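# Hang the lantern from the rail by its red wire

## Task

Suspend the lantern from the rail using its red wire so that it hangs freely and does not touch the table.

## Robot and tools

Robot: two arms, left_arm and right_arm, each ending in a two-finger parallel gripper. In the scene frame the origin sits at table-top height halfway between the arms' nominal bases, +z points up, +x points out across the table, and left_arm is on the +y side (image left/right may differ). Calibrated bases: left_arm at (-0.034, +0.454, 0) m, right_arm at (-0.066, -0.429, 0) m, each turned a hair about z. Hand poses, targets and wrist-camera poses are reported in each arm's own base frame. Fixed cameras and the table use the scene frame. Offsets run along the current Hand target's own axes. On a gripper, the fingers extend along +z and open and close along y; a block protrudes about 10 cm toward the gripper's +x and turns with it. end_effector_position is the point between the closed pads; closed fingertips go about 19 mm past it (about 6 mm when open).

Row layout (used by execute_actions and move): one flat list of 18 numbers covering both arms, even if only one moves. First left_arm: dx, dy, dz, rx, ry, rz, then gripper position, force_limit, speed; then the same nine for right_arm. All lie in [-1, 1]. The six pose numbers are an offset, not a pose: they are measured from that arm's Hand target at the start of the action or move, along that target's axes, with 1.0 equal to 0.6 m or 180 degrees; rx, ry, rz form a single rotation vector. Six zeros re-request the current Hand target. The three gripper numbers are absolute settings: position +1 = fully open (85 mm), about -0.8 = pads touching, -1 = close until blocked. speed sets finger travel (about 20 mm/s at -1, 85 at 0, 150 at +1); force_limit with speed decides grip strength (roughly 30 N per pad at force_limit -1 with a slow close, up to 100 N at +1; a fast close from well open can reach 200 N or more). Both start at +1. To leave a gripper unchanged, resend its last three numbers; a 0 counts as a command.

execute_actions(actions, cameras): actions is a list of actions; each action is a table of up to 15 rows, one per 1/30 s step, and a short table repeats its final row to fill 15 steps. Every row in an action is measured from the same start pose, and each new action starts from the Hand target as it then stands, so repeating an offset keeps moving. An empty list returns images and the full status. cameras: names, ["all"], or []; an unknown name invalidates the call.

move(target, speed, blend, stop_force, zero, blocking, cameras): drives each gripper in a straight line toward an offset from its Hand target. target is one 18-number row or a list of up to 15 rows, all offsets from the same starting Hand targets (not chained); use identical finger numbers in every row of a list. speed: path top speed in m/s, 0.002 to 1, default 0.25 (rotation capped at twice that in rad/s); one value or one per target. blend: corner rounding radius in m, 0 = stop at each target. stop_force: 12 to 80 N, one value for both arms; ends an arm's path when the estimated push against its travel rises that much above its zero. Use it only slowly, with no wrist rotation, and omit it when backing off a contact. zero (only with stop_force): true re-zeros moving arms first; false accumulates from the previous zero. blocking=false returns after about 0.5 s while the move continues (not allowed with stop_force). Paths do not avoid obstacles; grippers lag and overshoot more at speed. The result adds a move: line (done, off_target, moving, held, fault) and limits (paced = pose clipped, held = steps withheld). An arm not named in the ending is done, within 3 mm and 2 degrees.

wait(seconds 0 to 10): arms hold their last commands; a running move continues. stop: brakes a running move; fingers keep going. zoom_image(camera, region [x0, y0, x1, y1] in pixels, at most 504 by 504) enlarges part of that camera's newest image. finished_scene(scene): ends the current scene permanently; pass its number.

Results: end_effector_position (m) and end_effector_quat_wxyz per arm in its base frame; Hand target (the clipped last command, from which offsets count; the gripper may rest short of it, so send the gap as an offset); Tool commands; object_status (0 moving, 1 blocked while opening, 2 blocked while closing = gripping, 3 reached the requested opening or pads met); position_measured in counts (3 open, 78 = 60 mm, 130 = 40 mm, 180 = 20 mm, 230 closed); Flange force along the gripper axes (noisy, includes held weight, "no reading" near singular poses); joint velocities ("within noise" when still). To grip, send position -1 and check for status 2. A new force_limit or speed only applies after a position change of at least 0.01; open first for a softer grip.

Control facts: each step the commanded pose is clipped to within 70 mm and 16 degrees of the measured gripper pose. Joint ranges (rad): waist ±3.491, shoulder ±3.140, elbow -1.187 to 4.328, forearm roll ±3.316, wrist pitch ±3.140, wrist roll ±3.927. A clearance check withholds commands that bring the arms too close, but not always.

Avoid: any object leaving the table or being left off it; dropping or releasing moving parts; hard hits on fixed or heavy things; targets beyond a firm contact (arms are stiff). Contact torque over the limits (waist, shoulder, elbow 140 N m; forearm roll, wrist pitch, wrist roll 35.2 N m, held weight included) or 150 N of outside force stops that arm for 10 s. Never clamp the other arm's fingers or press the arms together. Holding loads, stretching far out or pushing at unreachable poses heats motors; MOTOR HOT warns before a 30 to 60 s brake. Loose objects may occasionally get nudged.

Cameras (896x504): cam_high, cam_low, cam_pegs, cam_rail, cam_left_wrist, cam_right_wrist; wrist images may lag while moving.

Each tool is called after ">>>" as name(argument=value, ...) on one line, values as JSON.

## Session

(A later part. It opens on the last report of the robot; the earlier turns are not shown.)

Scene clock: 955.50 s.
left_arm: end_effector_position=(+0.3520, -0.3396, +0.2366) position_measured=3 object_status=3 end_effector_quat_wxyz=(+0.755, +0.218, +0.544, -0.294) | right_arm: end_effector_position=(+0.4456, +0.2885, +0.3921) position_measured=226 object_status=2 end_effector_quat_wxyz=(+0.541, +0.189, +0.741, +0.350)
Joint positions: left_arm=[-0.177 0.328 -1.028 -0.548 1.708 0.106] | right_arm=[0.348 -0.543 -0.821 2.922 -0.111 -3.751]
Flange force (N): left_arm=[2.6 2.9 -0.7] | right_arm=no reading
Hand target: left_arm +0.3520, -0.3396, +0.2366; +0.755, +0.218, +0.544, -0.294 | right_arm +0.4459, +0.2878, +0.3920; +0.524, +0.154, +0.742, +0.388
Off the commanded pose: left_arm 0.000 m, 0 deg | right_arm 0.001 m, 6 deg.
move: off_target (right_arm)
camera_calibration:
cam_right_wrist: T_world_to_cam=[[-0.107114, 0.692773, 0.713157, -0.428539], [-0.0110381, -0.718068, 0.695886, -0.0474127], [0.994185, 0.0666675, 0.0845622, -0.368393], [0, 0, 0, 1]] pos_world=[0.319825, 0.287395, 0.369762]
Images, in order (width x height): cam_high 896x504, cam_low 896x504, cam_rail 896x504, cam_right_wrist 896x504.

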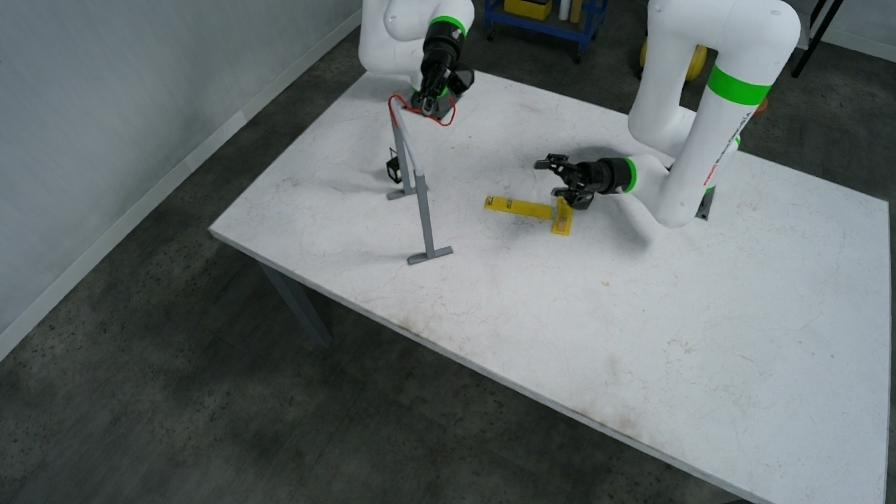

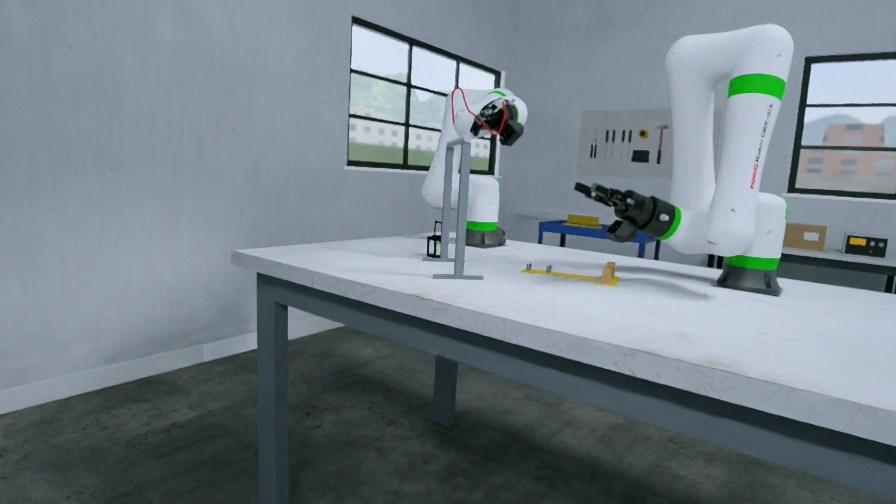

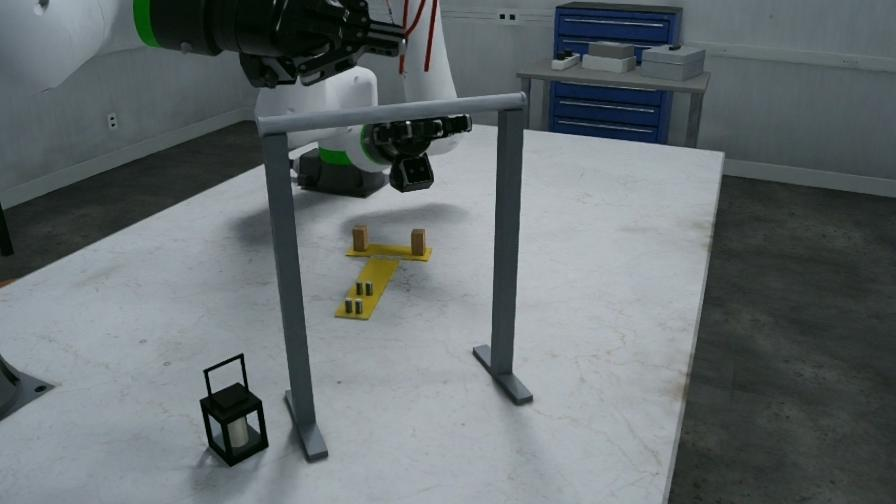

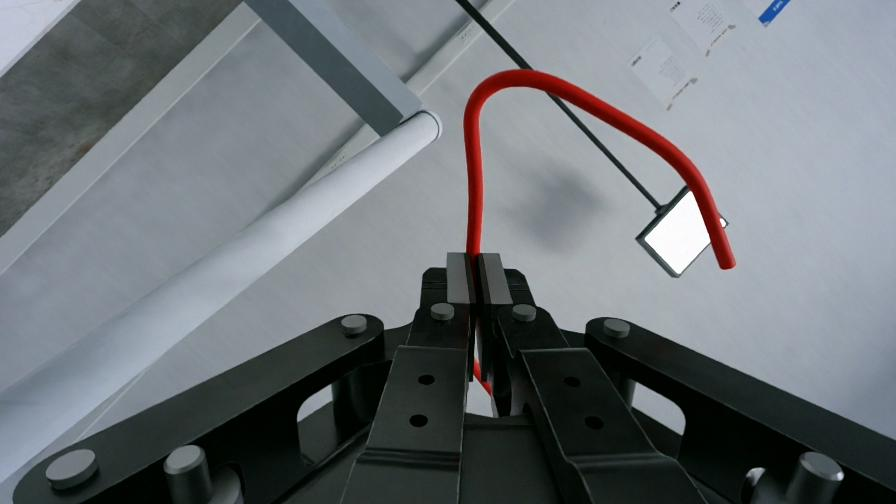

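>>> move(target=[[0,0,0,0,0,0,1,-0.5,0,0.0635,-0.0675,0.0053,0,0,0,-1,0,-1]], speed=0.06, cameras=["cam_low","cam_rail","cam_right_wrist"])

>>> zoom_image(camera="cam_low", region=[420, 70, 560, 180])

>>> zoom_image(camera="cam_rail", region=[230, 0, 530, 170])

Scene clock: 969.97 s.
left_arm: end_effector_position=(+0.3520, -0.3396, +0.2366) position_measured=3 object_status=3 end_effector_quat_wxyz=(+0.755, +0.218, +0.544, -0.294) | right_arm: end_effector_position=(+0.4403, +0.2878, +0.3366) position_measured=226 object_status=2 end_effector_quat_wxyz=(+0.547, +0.184, +0.737, +0.352)
Joint positions: left_arm=[-0.177 0.328 -1.028 -0.548 1.708 0.106] | right_arm=[0.334 -0.503 -0.893 3.108 -0.236 -3.926]
Flange force (N): left_arm=[3.7 3.3 -0.8] | right_arm=no reading
Hand target: left_arm +0.3520, -0.3396, +0.2366; +0.755, +0.218, +0.544, -0.294 | right_arm +0.4406, +0.2870, +0.3366; +0.524, +0.154, +0.742, +0.388
Off the commanded pose: left_arm 0.000 m, 0 deg | right_arm 0.001 m, 6 deg.
joint sent to its limit (right arm) — joint 6 (wrist roll), lower limit. The joint targets are off in orientation, not in position.
move: off_target (right_arm)
camera_calibration:
cam_right_wrist: T_world_to_cam=[[-0.122327, 0.693763, 0.709739, -0.381462], [-0.0203029, -0.716709, 0.697077, -0.00609213], [0.992282, 0.0708616, 0.101758, -0.364534], [0, 0, 0, 1]] pos_world=[0.314933, 0.28611, 0.31208]
Images, in order (width x height): cam_low 896x504, cam_rail 896x504, cam_right_wrist 896x504.

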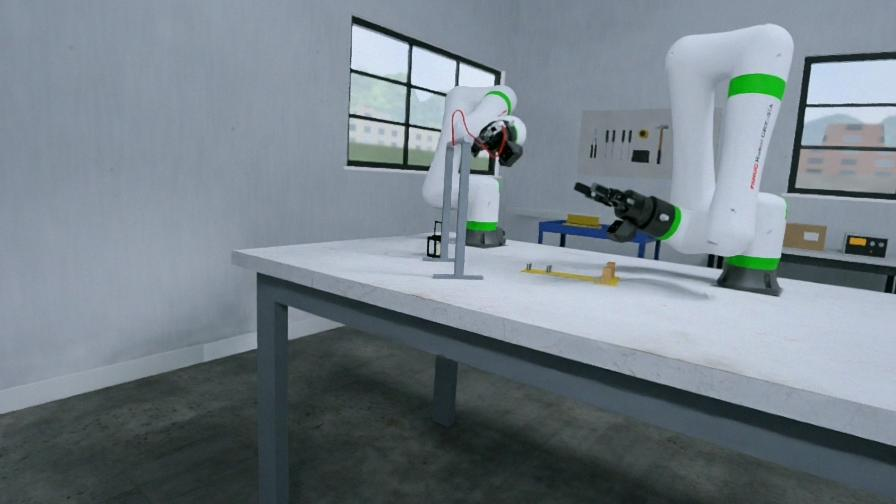

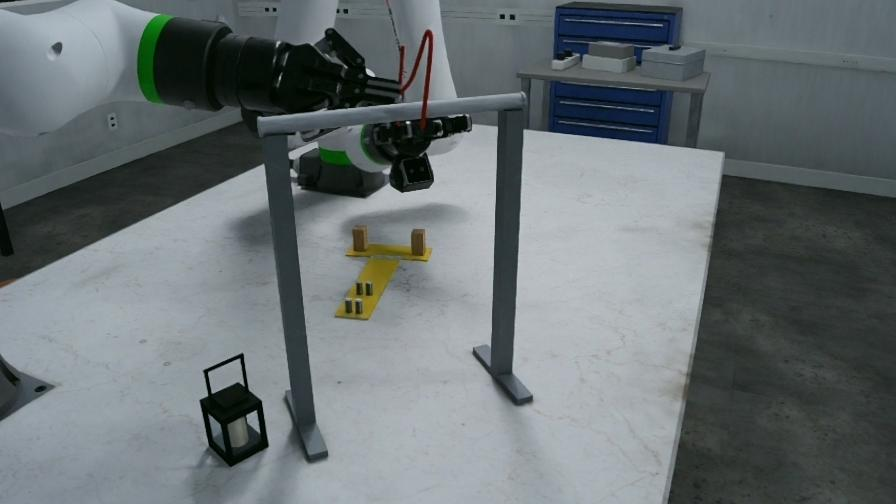

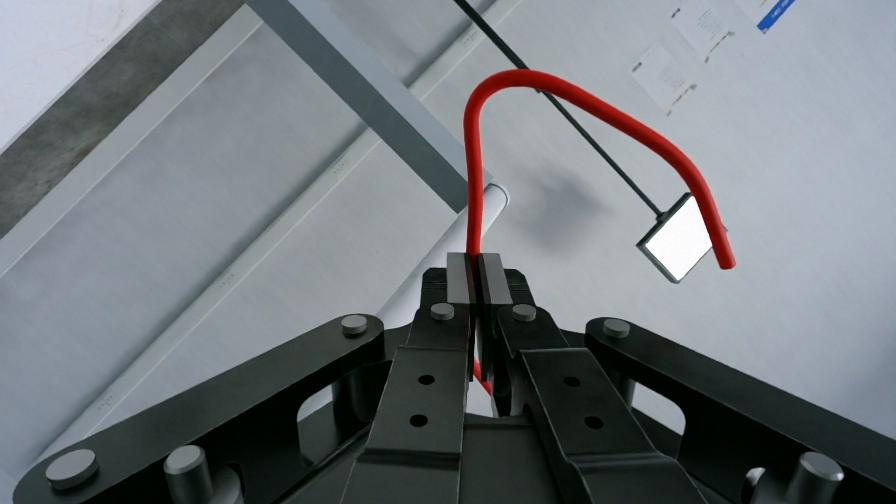

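Scaled by 3.600.

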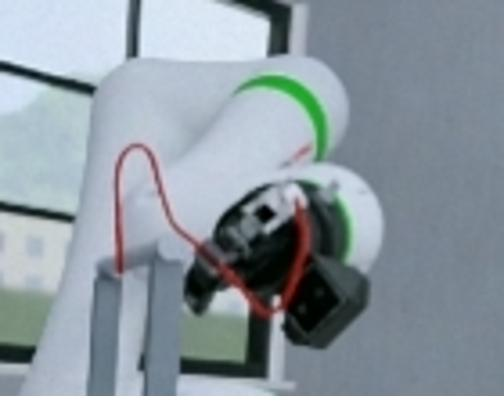

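Scaled by 1.680.

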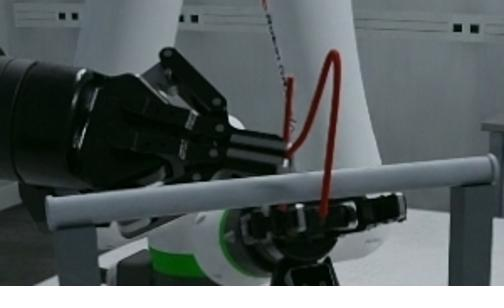

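>>> move(target=[[0,0,0,0,0,0,1,-0.5,0,0.0455,-0.0437,0.0073,-0.0115,-0.0207,-0.0503,-1,0,-1]], speed=0.05, cameras=["cam_low","cam_rail","cam_right_wrist"])

>>> zoom_image(camera="cam_low", region=[420, 90, 560, 200])

>>> zoom_image(camera="cam_rail", region=[230, 0, 530, 170])

Scene clock: 992.07 s.
left_arm: end_effector_position=(+0.3520, -0.3396, +0.2366) position_measured=3 object_status=3 end_effector_quat_wxyz=(+0.755, +0.218, +0.544, -0.294) | right_arm: end_effector_position=(+0.4380, +0.2899, +0.2985) position_measured=226 object_status=2 end_effector_quat_wxyz=(+0.593, +0.111, +0.724, +0.335)
Joint positions: left_arm=[-0.177 0.328 -1.028 -0.548 1.708 0.106] | right_arm=[0.298 -0.414 -0.962 3.28 -0.479 -3.926]
Flange force (N): left_arm=[2.8 3.7 -0.9] | right_arm=no reading
Hand target: left_arm +0.3520, -0.3396, +0.2366; +0.755, +0.218, +0.544, -0.294 | right_arm +0.4382, +0.2891, +0.2986; +0.579, +0.098, +0.728, +0.354
Off the commanded pose: left_arm 0.000 m, 0 deg | right_arm 0.001 m, 3 deg.
joint sent to its limit (right arm) — joint 6 (wrist roll), lower limit. The joint targets are off in orientation, not in position.
move: off_target (right_arm)
camera_calibration:
cam_right_wrist: T_world_to_cam=[[-0.243987, 0.758325, 0.604494, -0.290116], [-0.0781229, -0.636676, 0.767164, 0.00312959], [0.966627, 0.139953, 0.214583, -0.400946], [0, 0, 0, 1]] pos_world=[0.317025, 0.278108, 0.259009]
Images, in order (width x height): cam_low 896x504, cam_rail 896x504, cam_right_wrist 896x504.

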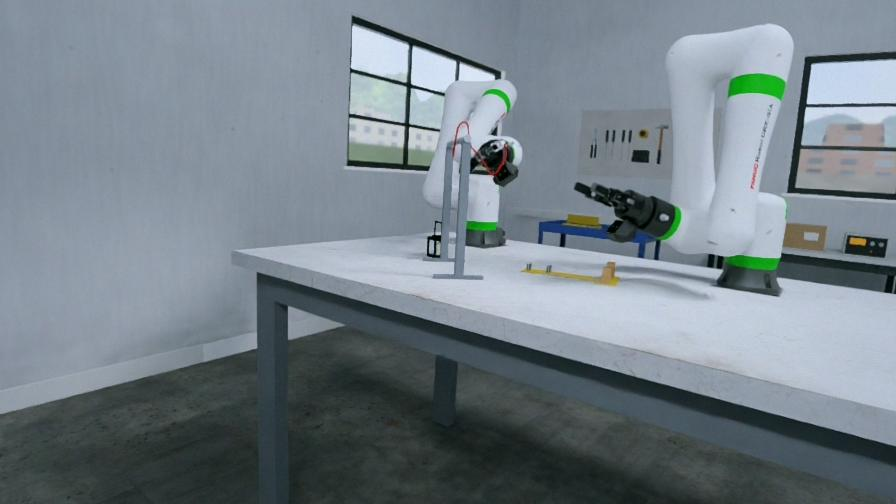

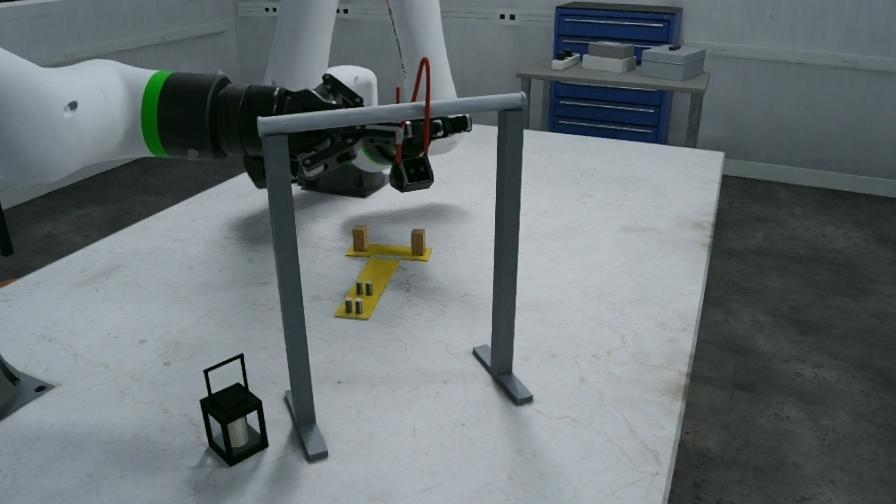

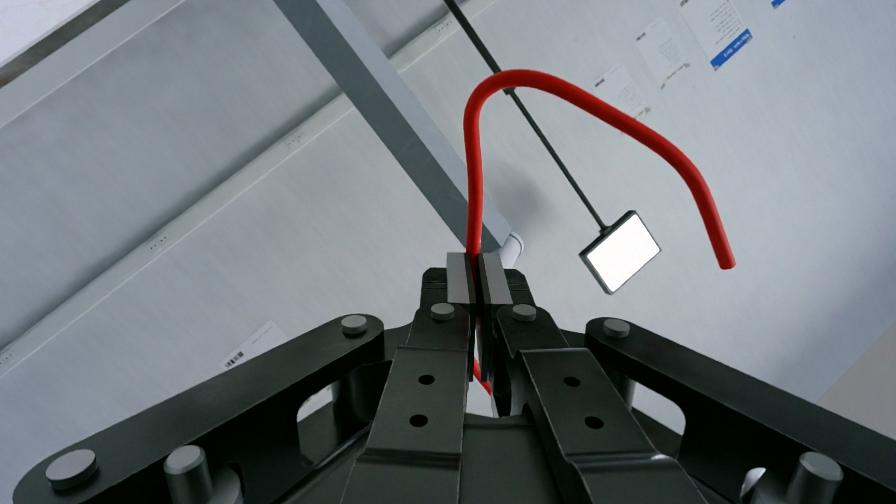

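Scaled by 3.600.

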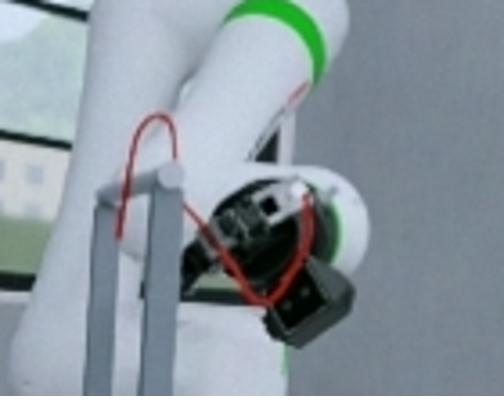

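Scaled by 1.680.

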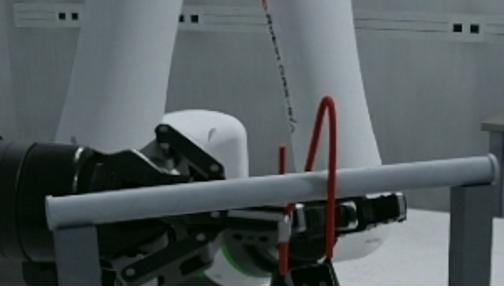

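>>> move(target=[[0,0,0,0,0,0,1,-0.5,0,0.0077,-0.0308,0.0122,-0.0227,-0.0384,-0.0833,-1,0,-1],[0,0,0,0,0,0,1,-0.5,0,0.0055,-0.0635,0.0277,-0.0467,-0.079,-0.1714,-1,0,-1]], speed=0.08, blend=0.01, cameras=["cam_low","cam_rail","cam_right_wrist","cam_high"])

>>> zoom_image(camera="cam_low", region=[420, 90, 560, 200])

>>> zoom_image(camera="cam_rail", region=[280, 40, 580, 210])

Scene clock: 1011.90 s.
left_arm: end_effector_position=(+0.3520, -0.3396, +0.2366) position_measured=3 object_status=3 end_effector_quat_wxyz=(+0.755, +0.218, +0.544, -0.294) | right_arm: end_effector_position=(+0.4624, +0.2706, +0.2708) position_measured=226 object_status=2 end_effector_quat_wxyz=(+0.753, -0.063, +0.625, +0.198)
Joint positions: left_arm=[-0.177 0.328 -1.028 -0.548 1.708 0.106] | right_arm=[0.186 0.05 -1.029 3.317 -1.299 -3.383]
Flange force (N): left_arm=[2.9 3.5 -0.8] | right_arm=[-4.3 -12.8 -2.5]
Hand target: left_arm +0.3520, -0.3396, +0.2366; +0.755, +0.218, +0.544, -0.294 | right_arm +0.4625, +0.2697, +0.2708; +0.742, -0.098, +0.624, +0.225
Off the commanded pose: left_arm 0.000 m, 0 deg | right_arm 0.001 m, 5 deg.
joint sent to its limit (right arm) — joint 4 (forearm roll), upper limit. The joint targets are off in orientation, not in position.
move: off_target (right_arm)
camera_calibration:
cam_right_wrist: T_world_to_cam=[[-0.378821, 0.915295, 0.136861, -0.106343], [-0.459566, -0.314406, 0.830631, 0.0860879], [0.803302, 0.251763, 0.539742, -0.458745], [0, 0, 0, 1]] pos_world=[0.367789, 0.239897, 0.190651]
Images, in order (width x height): cam_high 896x504, cam_low 896x504, cam_rail 896x504, cam_right_wrist 896x504.

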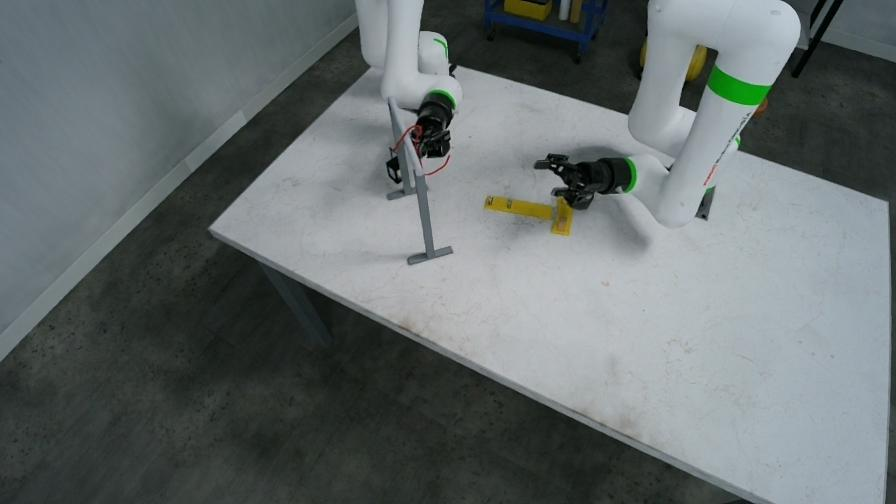

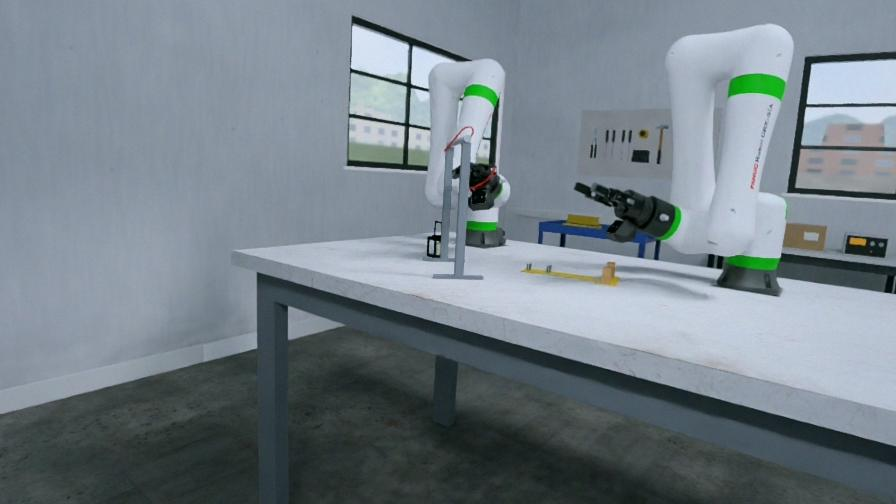

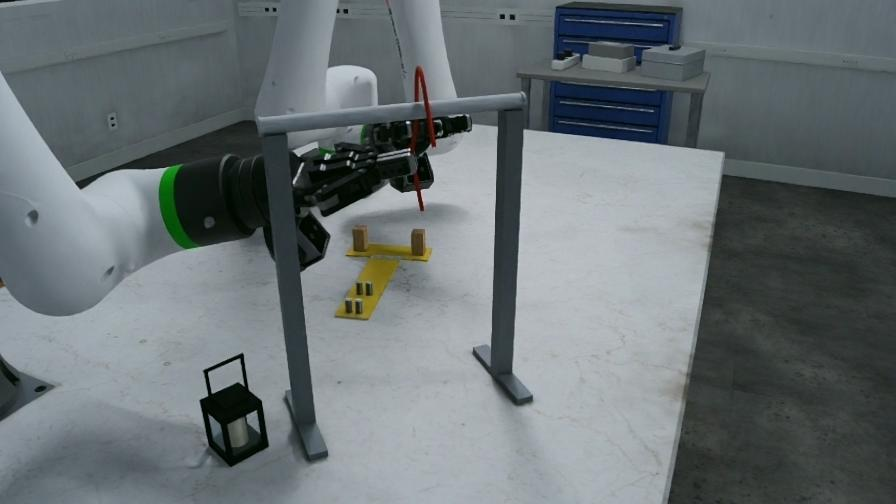

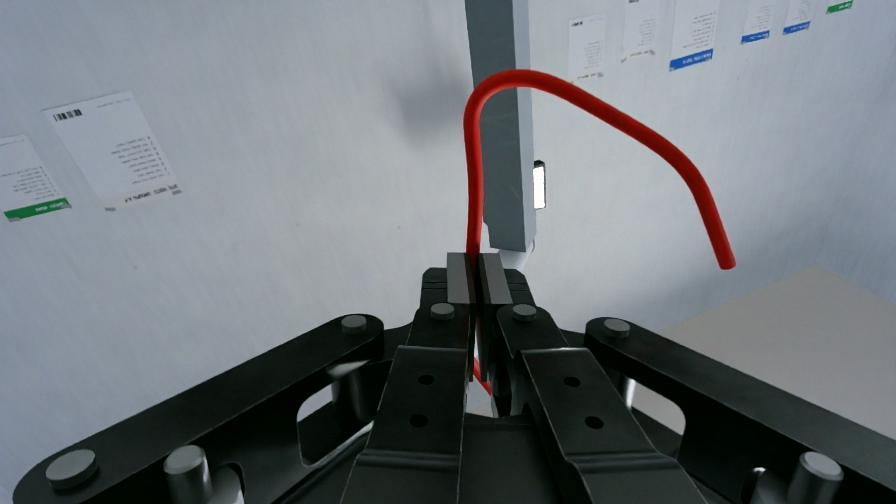

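Scaled by 3.600.

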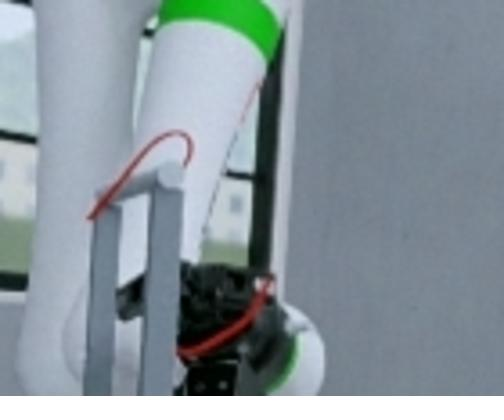

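Scaled by 1.680.

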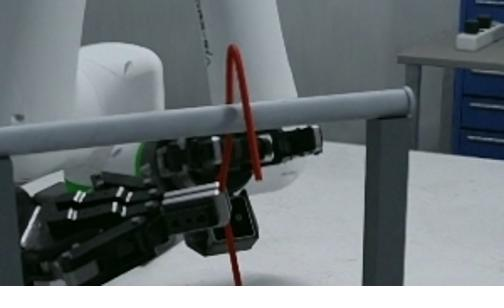

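>>> move(target=[[0,0,0,0,0,0,1,-0.5,0,0.0345,-0.0277,0.0033,0,0,0,-1,0,-1]], speed=0.03, cameras=["cam_low","cam_rail","cam_right_wrist"])

>>> zoom_image(camera="cam_low", region=[420, 90, 560, 200])

>>> zoom_image(camera="cam_rail", region=[280, 40, 580, 250])

Scene clock: 1023.53 s.
left_arm: end_effector_position=(+0.3520, -0.3396, +0.2366) position_measured=3 object_status=3 end_effector_quat_wxyz=(+0.755, +0.218, +0.544, -0.294) | right_arm: end_effector_position=(+0.4742, +0.2612, +0.2489) position_measured=226 object_status=2 end_effector_quat_wxyz=(+0.754, -0.056, +0.625, +0.192)
Joint positions: left_arm=[-0.177 0.328 -1.028 -0.548 1.708 0.106] | right_arm=[0.161 0.165 -1.017 3.317 -1.401 -3.37]
Flange force (N): left_arm=[3.0 2.8 -0.5] | right_arm=[-4.4 -11.3 -2.4]
Hand target: left_arm +0.3520, -0.3396, +0.2366; +0.755, +0.218, +0.544, -0.294 | right_arm +0.4744, +0.2603, +0.2489; +0.742, -0.098, +0.624, +0.225
Off the commanded pose: left_arm 0.000 m, 0 deg | right_arm 0.001 m, 6 deg.
joint sent to its limit (right arm) — joint 4 (forearm roll), upper limit. The joint targets are off in orientation, not in position.
move: off_target (right_arm)
camera_calibration:
cam_right_wrist: T_world_to_cam=[[-0.360599, 0.922002, 0.140996, -0.1017], [-0.464695, -0.30866, 0.829932, 0.107865], [0.808719, 0.233753, 0.539753, -0.451962], [0, 0, 0, 1]] pos_world=[0.378962, 0.232709, 0.168766]
Images, in order (width x height): cam_low 896x504, cam_rail 896x504, cam_right_wrist 896x504.

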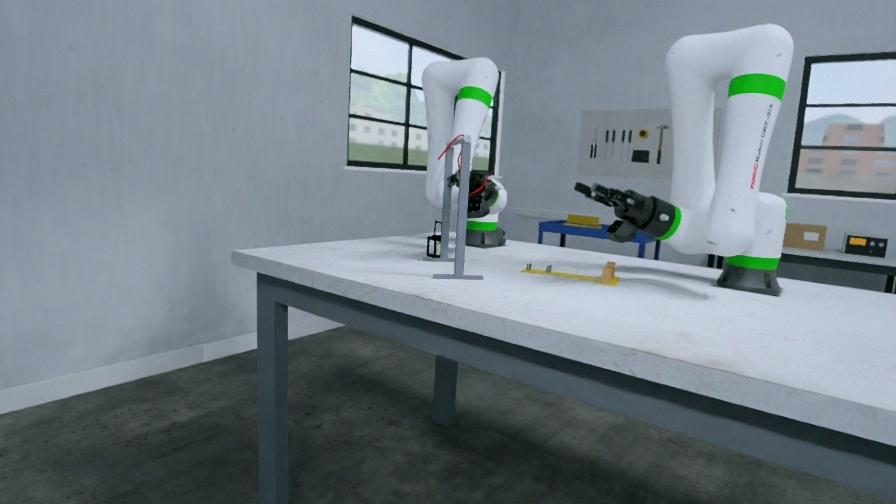

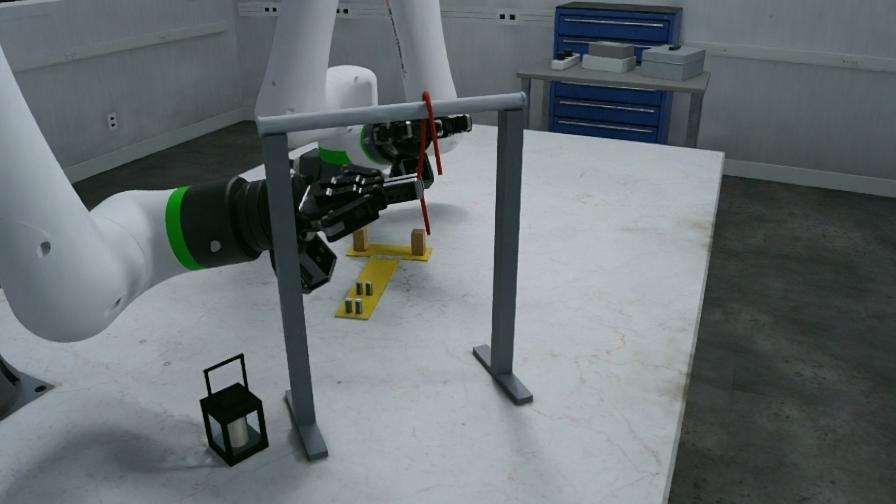

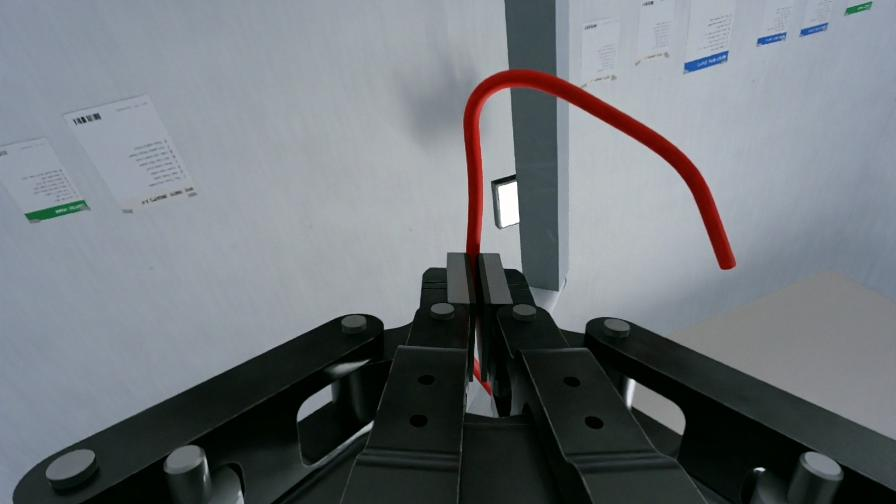

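Scaled by 3.600.

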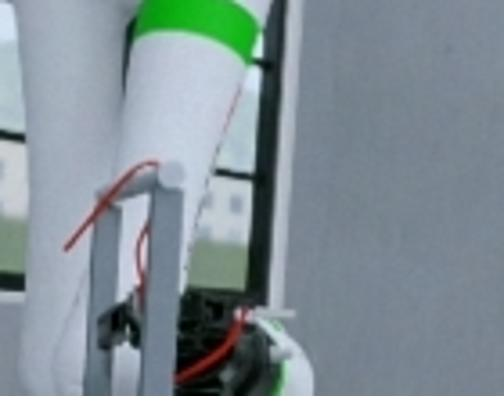

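Scaled by 1.680.

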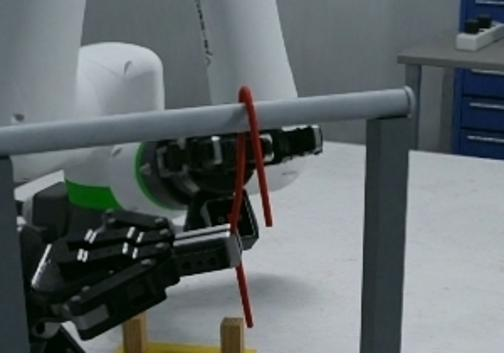

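>>> move(target=[[0,0,0,0,0,0,1,-0.5,0,0,0,0,0,0,0,-0.55,-0.5,-1]], speed=0.05, cameras=["cam_low","cam_rail","cam_right_wrist"])

>>> zoom_image(camera="cam_low", region=[420, 90, 560, 200])

>>> zoom_image(camera="cam_rail", region=[280, 40, 580, 250])

Scene clock: 1028.00 s.
left_arm: end_effector_position=(+0.3520, -0.3396, +0.2366) position_measured=3 object_status=3 end_effector_quat_wxyz=(+0.755, +0.218, +0.544, -0.294) | right_arm: end_effector_position=(+0.4742, +0.2612, +0.2489) position_measured=199 object_status=0 end_effector_quat_wxyz=(+0.754, -0.056, +0.625, +0.192)
Joint positions: left_arm=[-0.177 0.328 -1.028 -0.548 1.708 0.106] | right_arm=[0.161 0.166 -1.017 3.317 -1.401 -3.37]
Flange force (N): left_arm=[1.8 3.1 -0.2] | right_arm=[-3.9 -11.5 -2.2]
Hand target: left_arm +0.3520, -0.3396, +0.2366; +0.755, +0.218, +0.544, -0.294 | right_arm +0.4744, +0.2603, +0.2489; +0.742, -0.098, +0.624, +0.225
Off the commanded pose: left_arm 0.000 m, 0 deg | right_arm 0.001 m, 6 deg.
joint sent to its limit (right arm) — joint 4 (forearm roll), upper limit. The joint targets are off in orientation, not in position.
move: off_target (right_arm)
camera_calibration:
cam_right_wrist: T_world_to_cam=[[-0.360525, 0.922024, 0.141046, -0.101742], [-0.46472, -0.308668, 0.829915, 0.107879], [0.808738, 0.233658, 0.539765, -0.45195], [0, 0, 0, 1]] pos_world=[0.378962, 0.232709, 0.168766]
Images, in order (width x height): cam_low 896x504, cam_rail 896x504, cam_right_wrist 896x504.

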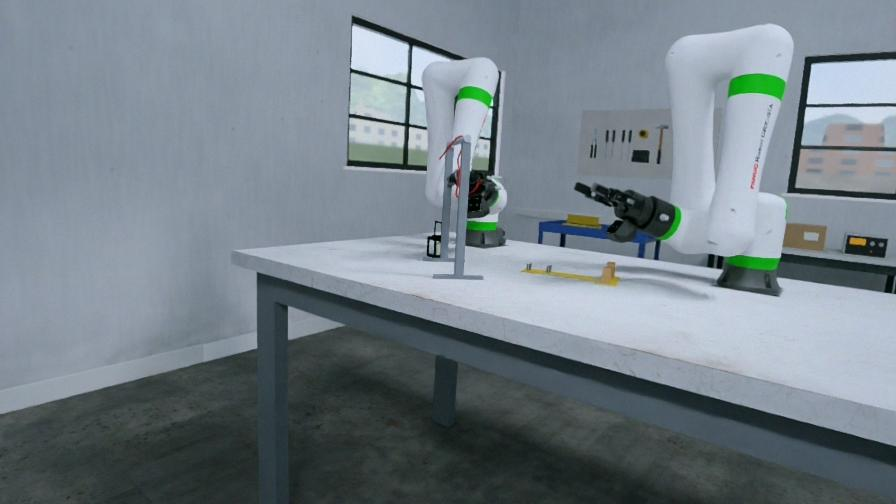

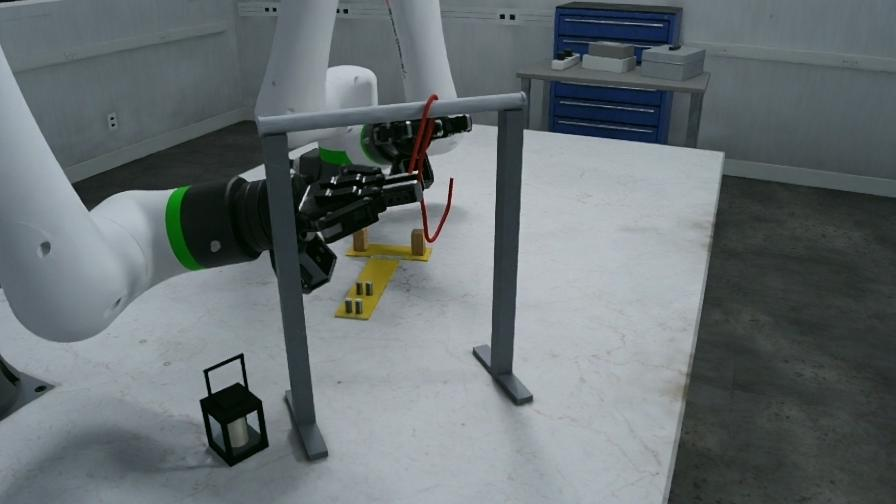

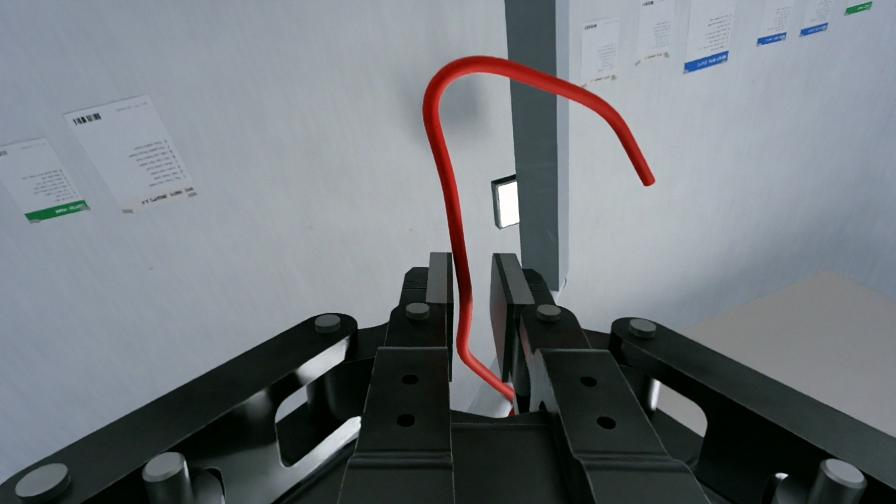

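Scaled by 3.600.

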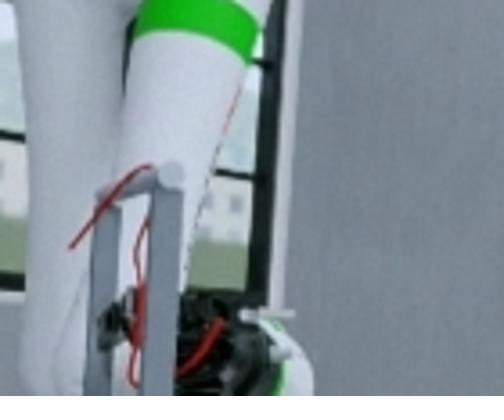

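Scaled by 1.680.

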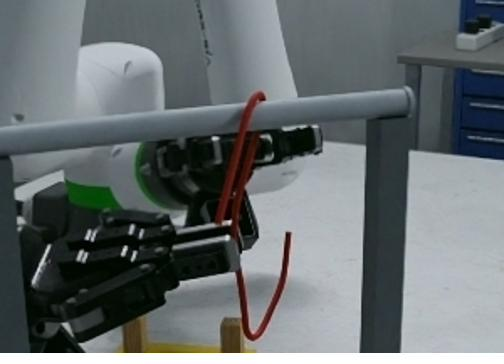

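>>> move(target=[[0,0,0,0,0,0,1,-0.5,0,0,0,0,0,0,0,-0.16,-0.5,-1],[0,0,0,0,0,0,1,-0.5,0,0.0053,0.0212,-0.1987,0,0,0,-0.16,-0.5,-1]], speed=0.05, cameras=["cam_low","cam_rail","cam_right_wrist"])

>>> zoom_image(camera="cam_low", region=[420, 90, 560, 200])

>>> zoom_image(camera="cam_rail", region=[280, 40, 580, 250])

Scene clock: 1036.70 s.
left_arm: end_effector_position=(+0.3520, -0.3396, +0.2366) position_measured=3 object_status=3 end_effector_quat_wxyz=(+0.755, +0.218, +0.544, -0.294) | right_arm: end_effector_position=(+0.4584, +0.2561, +0.2454) position_measured=149 object_status=3 end_effector_quat_wxyz=(+0.755, -0.054, +0.626, +0.191)
Joint positions: left_arm=[-0.177 0.328 -1.028 -0.548 1.708 0.106] | right_arm=[0.156 0.154 -1.059 3.317 -1.432 -3.366]
Flange force (N): left_arm=[3.2 3.6 -0.9] | right_arm=[-4.4 -12.6 -2.6]
Flange force when the fault began (N): right_arm=[45.9 23.9 141.6]
Hand target: left_arm +0.3520, -0.3396, +0.2366; +0.755, +0.218, +0.544, -0.294 | right_arm +0.4584, +0.2561, +0.2454; +0.755, -0.054, +0.626, +0.191 (not the last commanded pose)
Tool commands: left_gripper/position=+1.0 left_gripper/force_limit=-0.5 left_gripper/speed=+0.0 right_gripper/position=-0.160784 right_gripper/force_limit=-0.498039 right_gripper/speed=-1.0
Off the commanded pose: left_arm 0.000 m, 0 deg | right_arm 0.103 m, 7 deg.
FORCE FAULT: contact force on the right arm reached its limit, and that arm stopped. The contact can be on any part of that arm, not only on its tool. That arm's remaining commands of this call were not run. That arm is still stopped at the end of this call. That arm stays stopped for about 10 more seconds. Until then a move that you send moves the other arm only, and its call returns only when the move has ended. Once the stop has ended, the next robot result says so. If the stop ends while you think or write, that arm runs what you send next, counted from a new Hand target: where the arm stands when the stop ends. While its stop runs, that arm takes no new command, but its gripper still runs the gripper command that each later call begins with. Until it ends, the stop uses up actions while you think or wait. An arm that is not stopped still takes commands.
move: fault (right_arm); path passed 1 of 2 targets
camera_calibration:
cam_right_wrist: T_world_to_cam=[[-0.35621, 0.923569, 0.141897, -0.104739], [-0.465953, -0.307198, 0.829769, 0.10204], [0.80994, 0.229454, 0.539767, -0.435517], [0, 0, 0, 1]] pos_world=[0.36298, 0.228012, 0.16527]
Images, in order (width x height): cam_low 896x504, cam_rail 896x504, cam_right_wrist 896x504.

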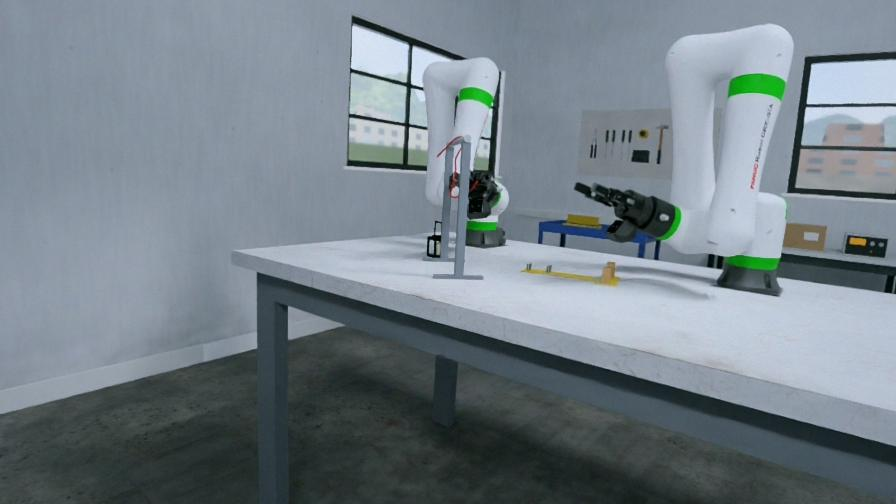

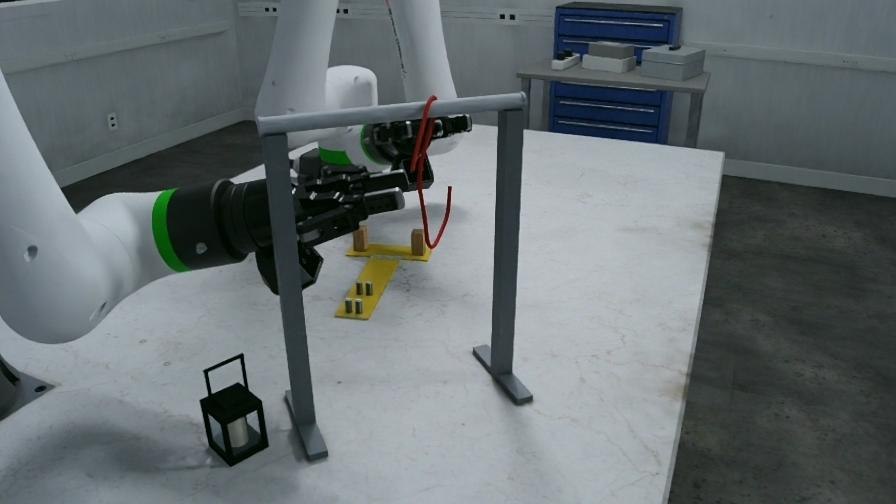

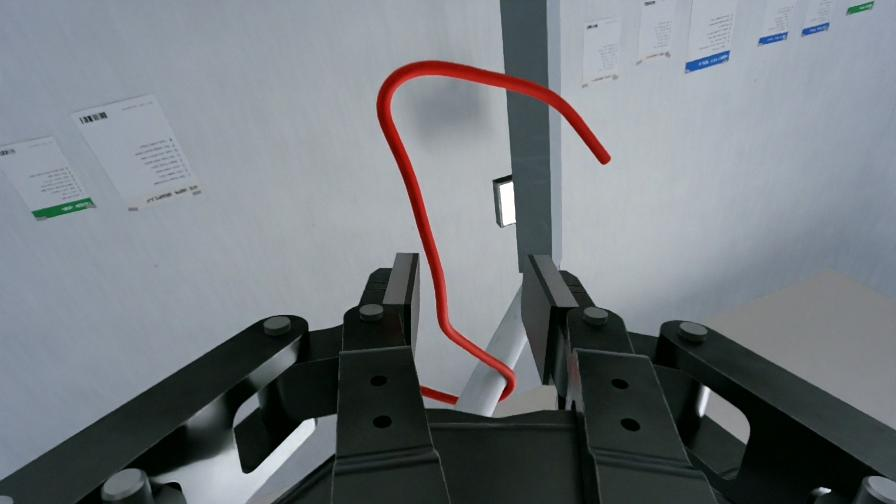

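Scaled by 3.600.

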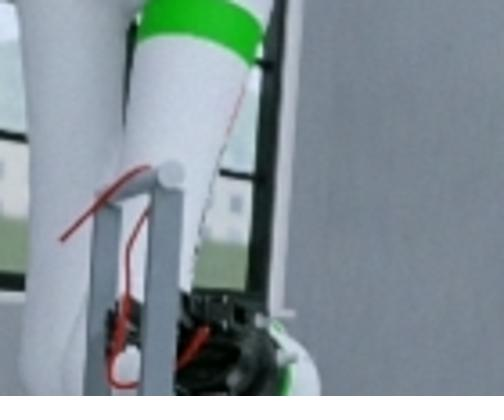

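Scaled by 1.680.

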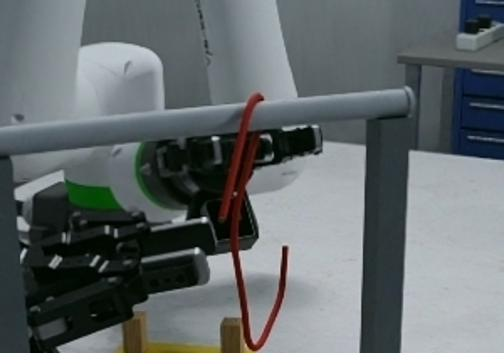

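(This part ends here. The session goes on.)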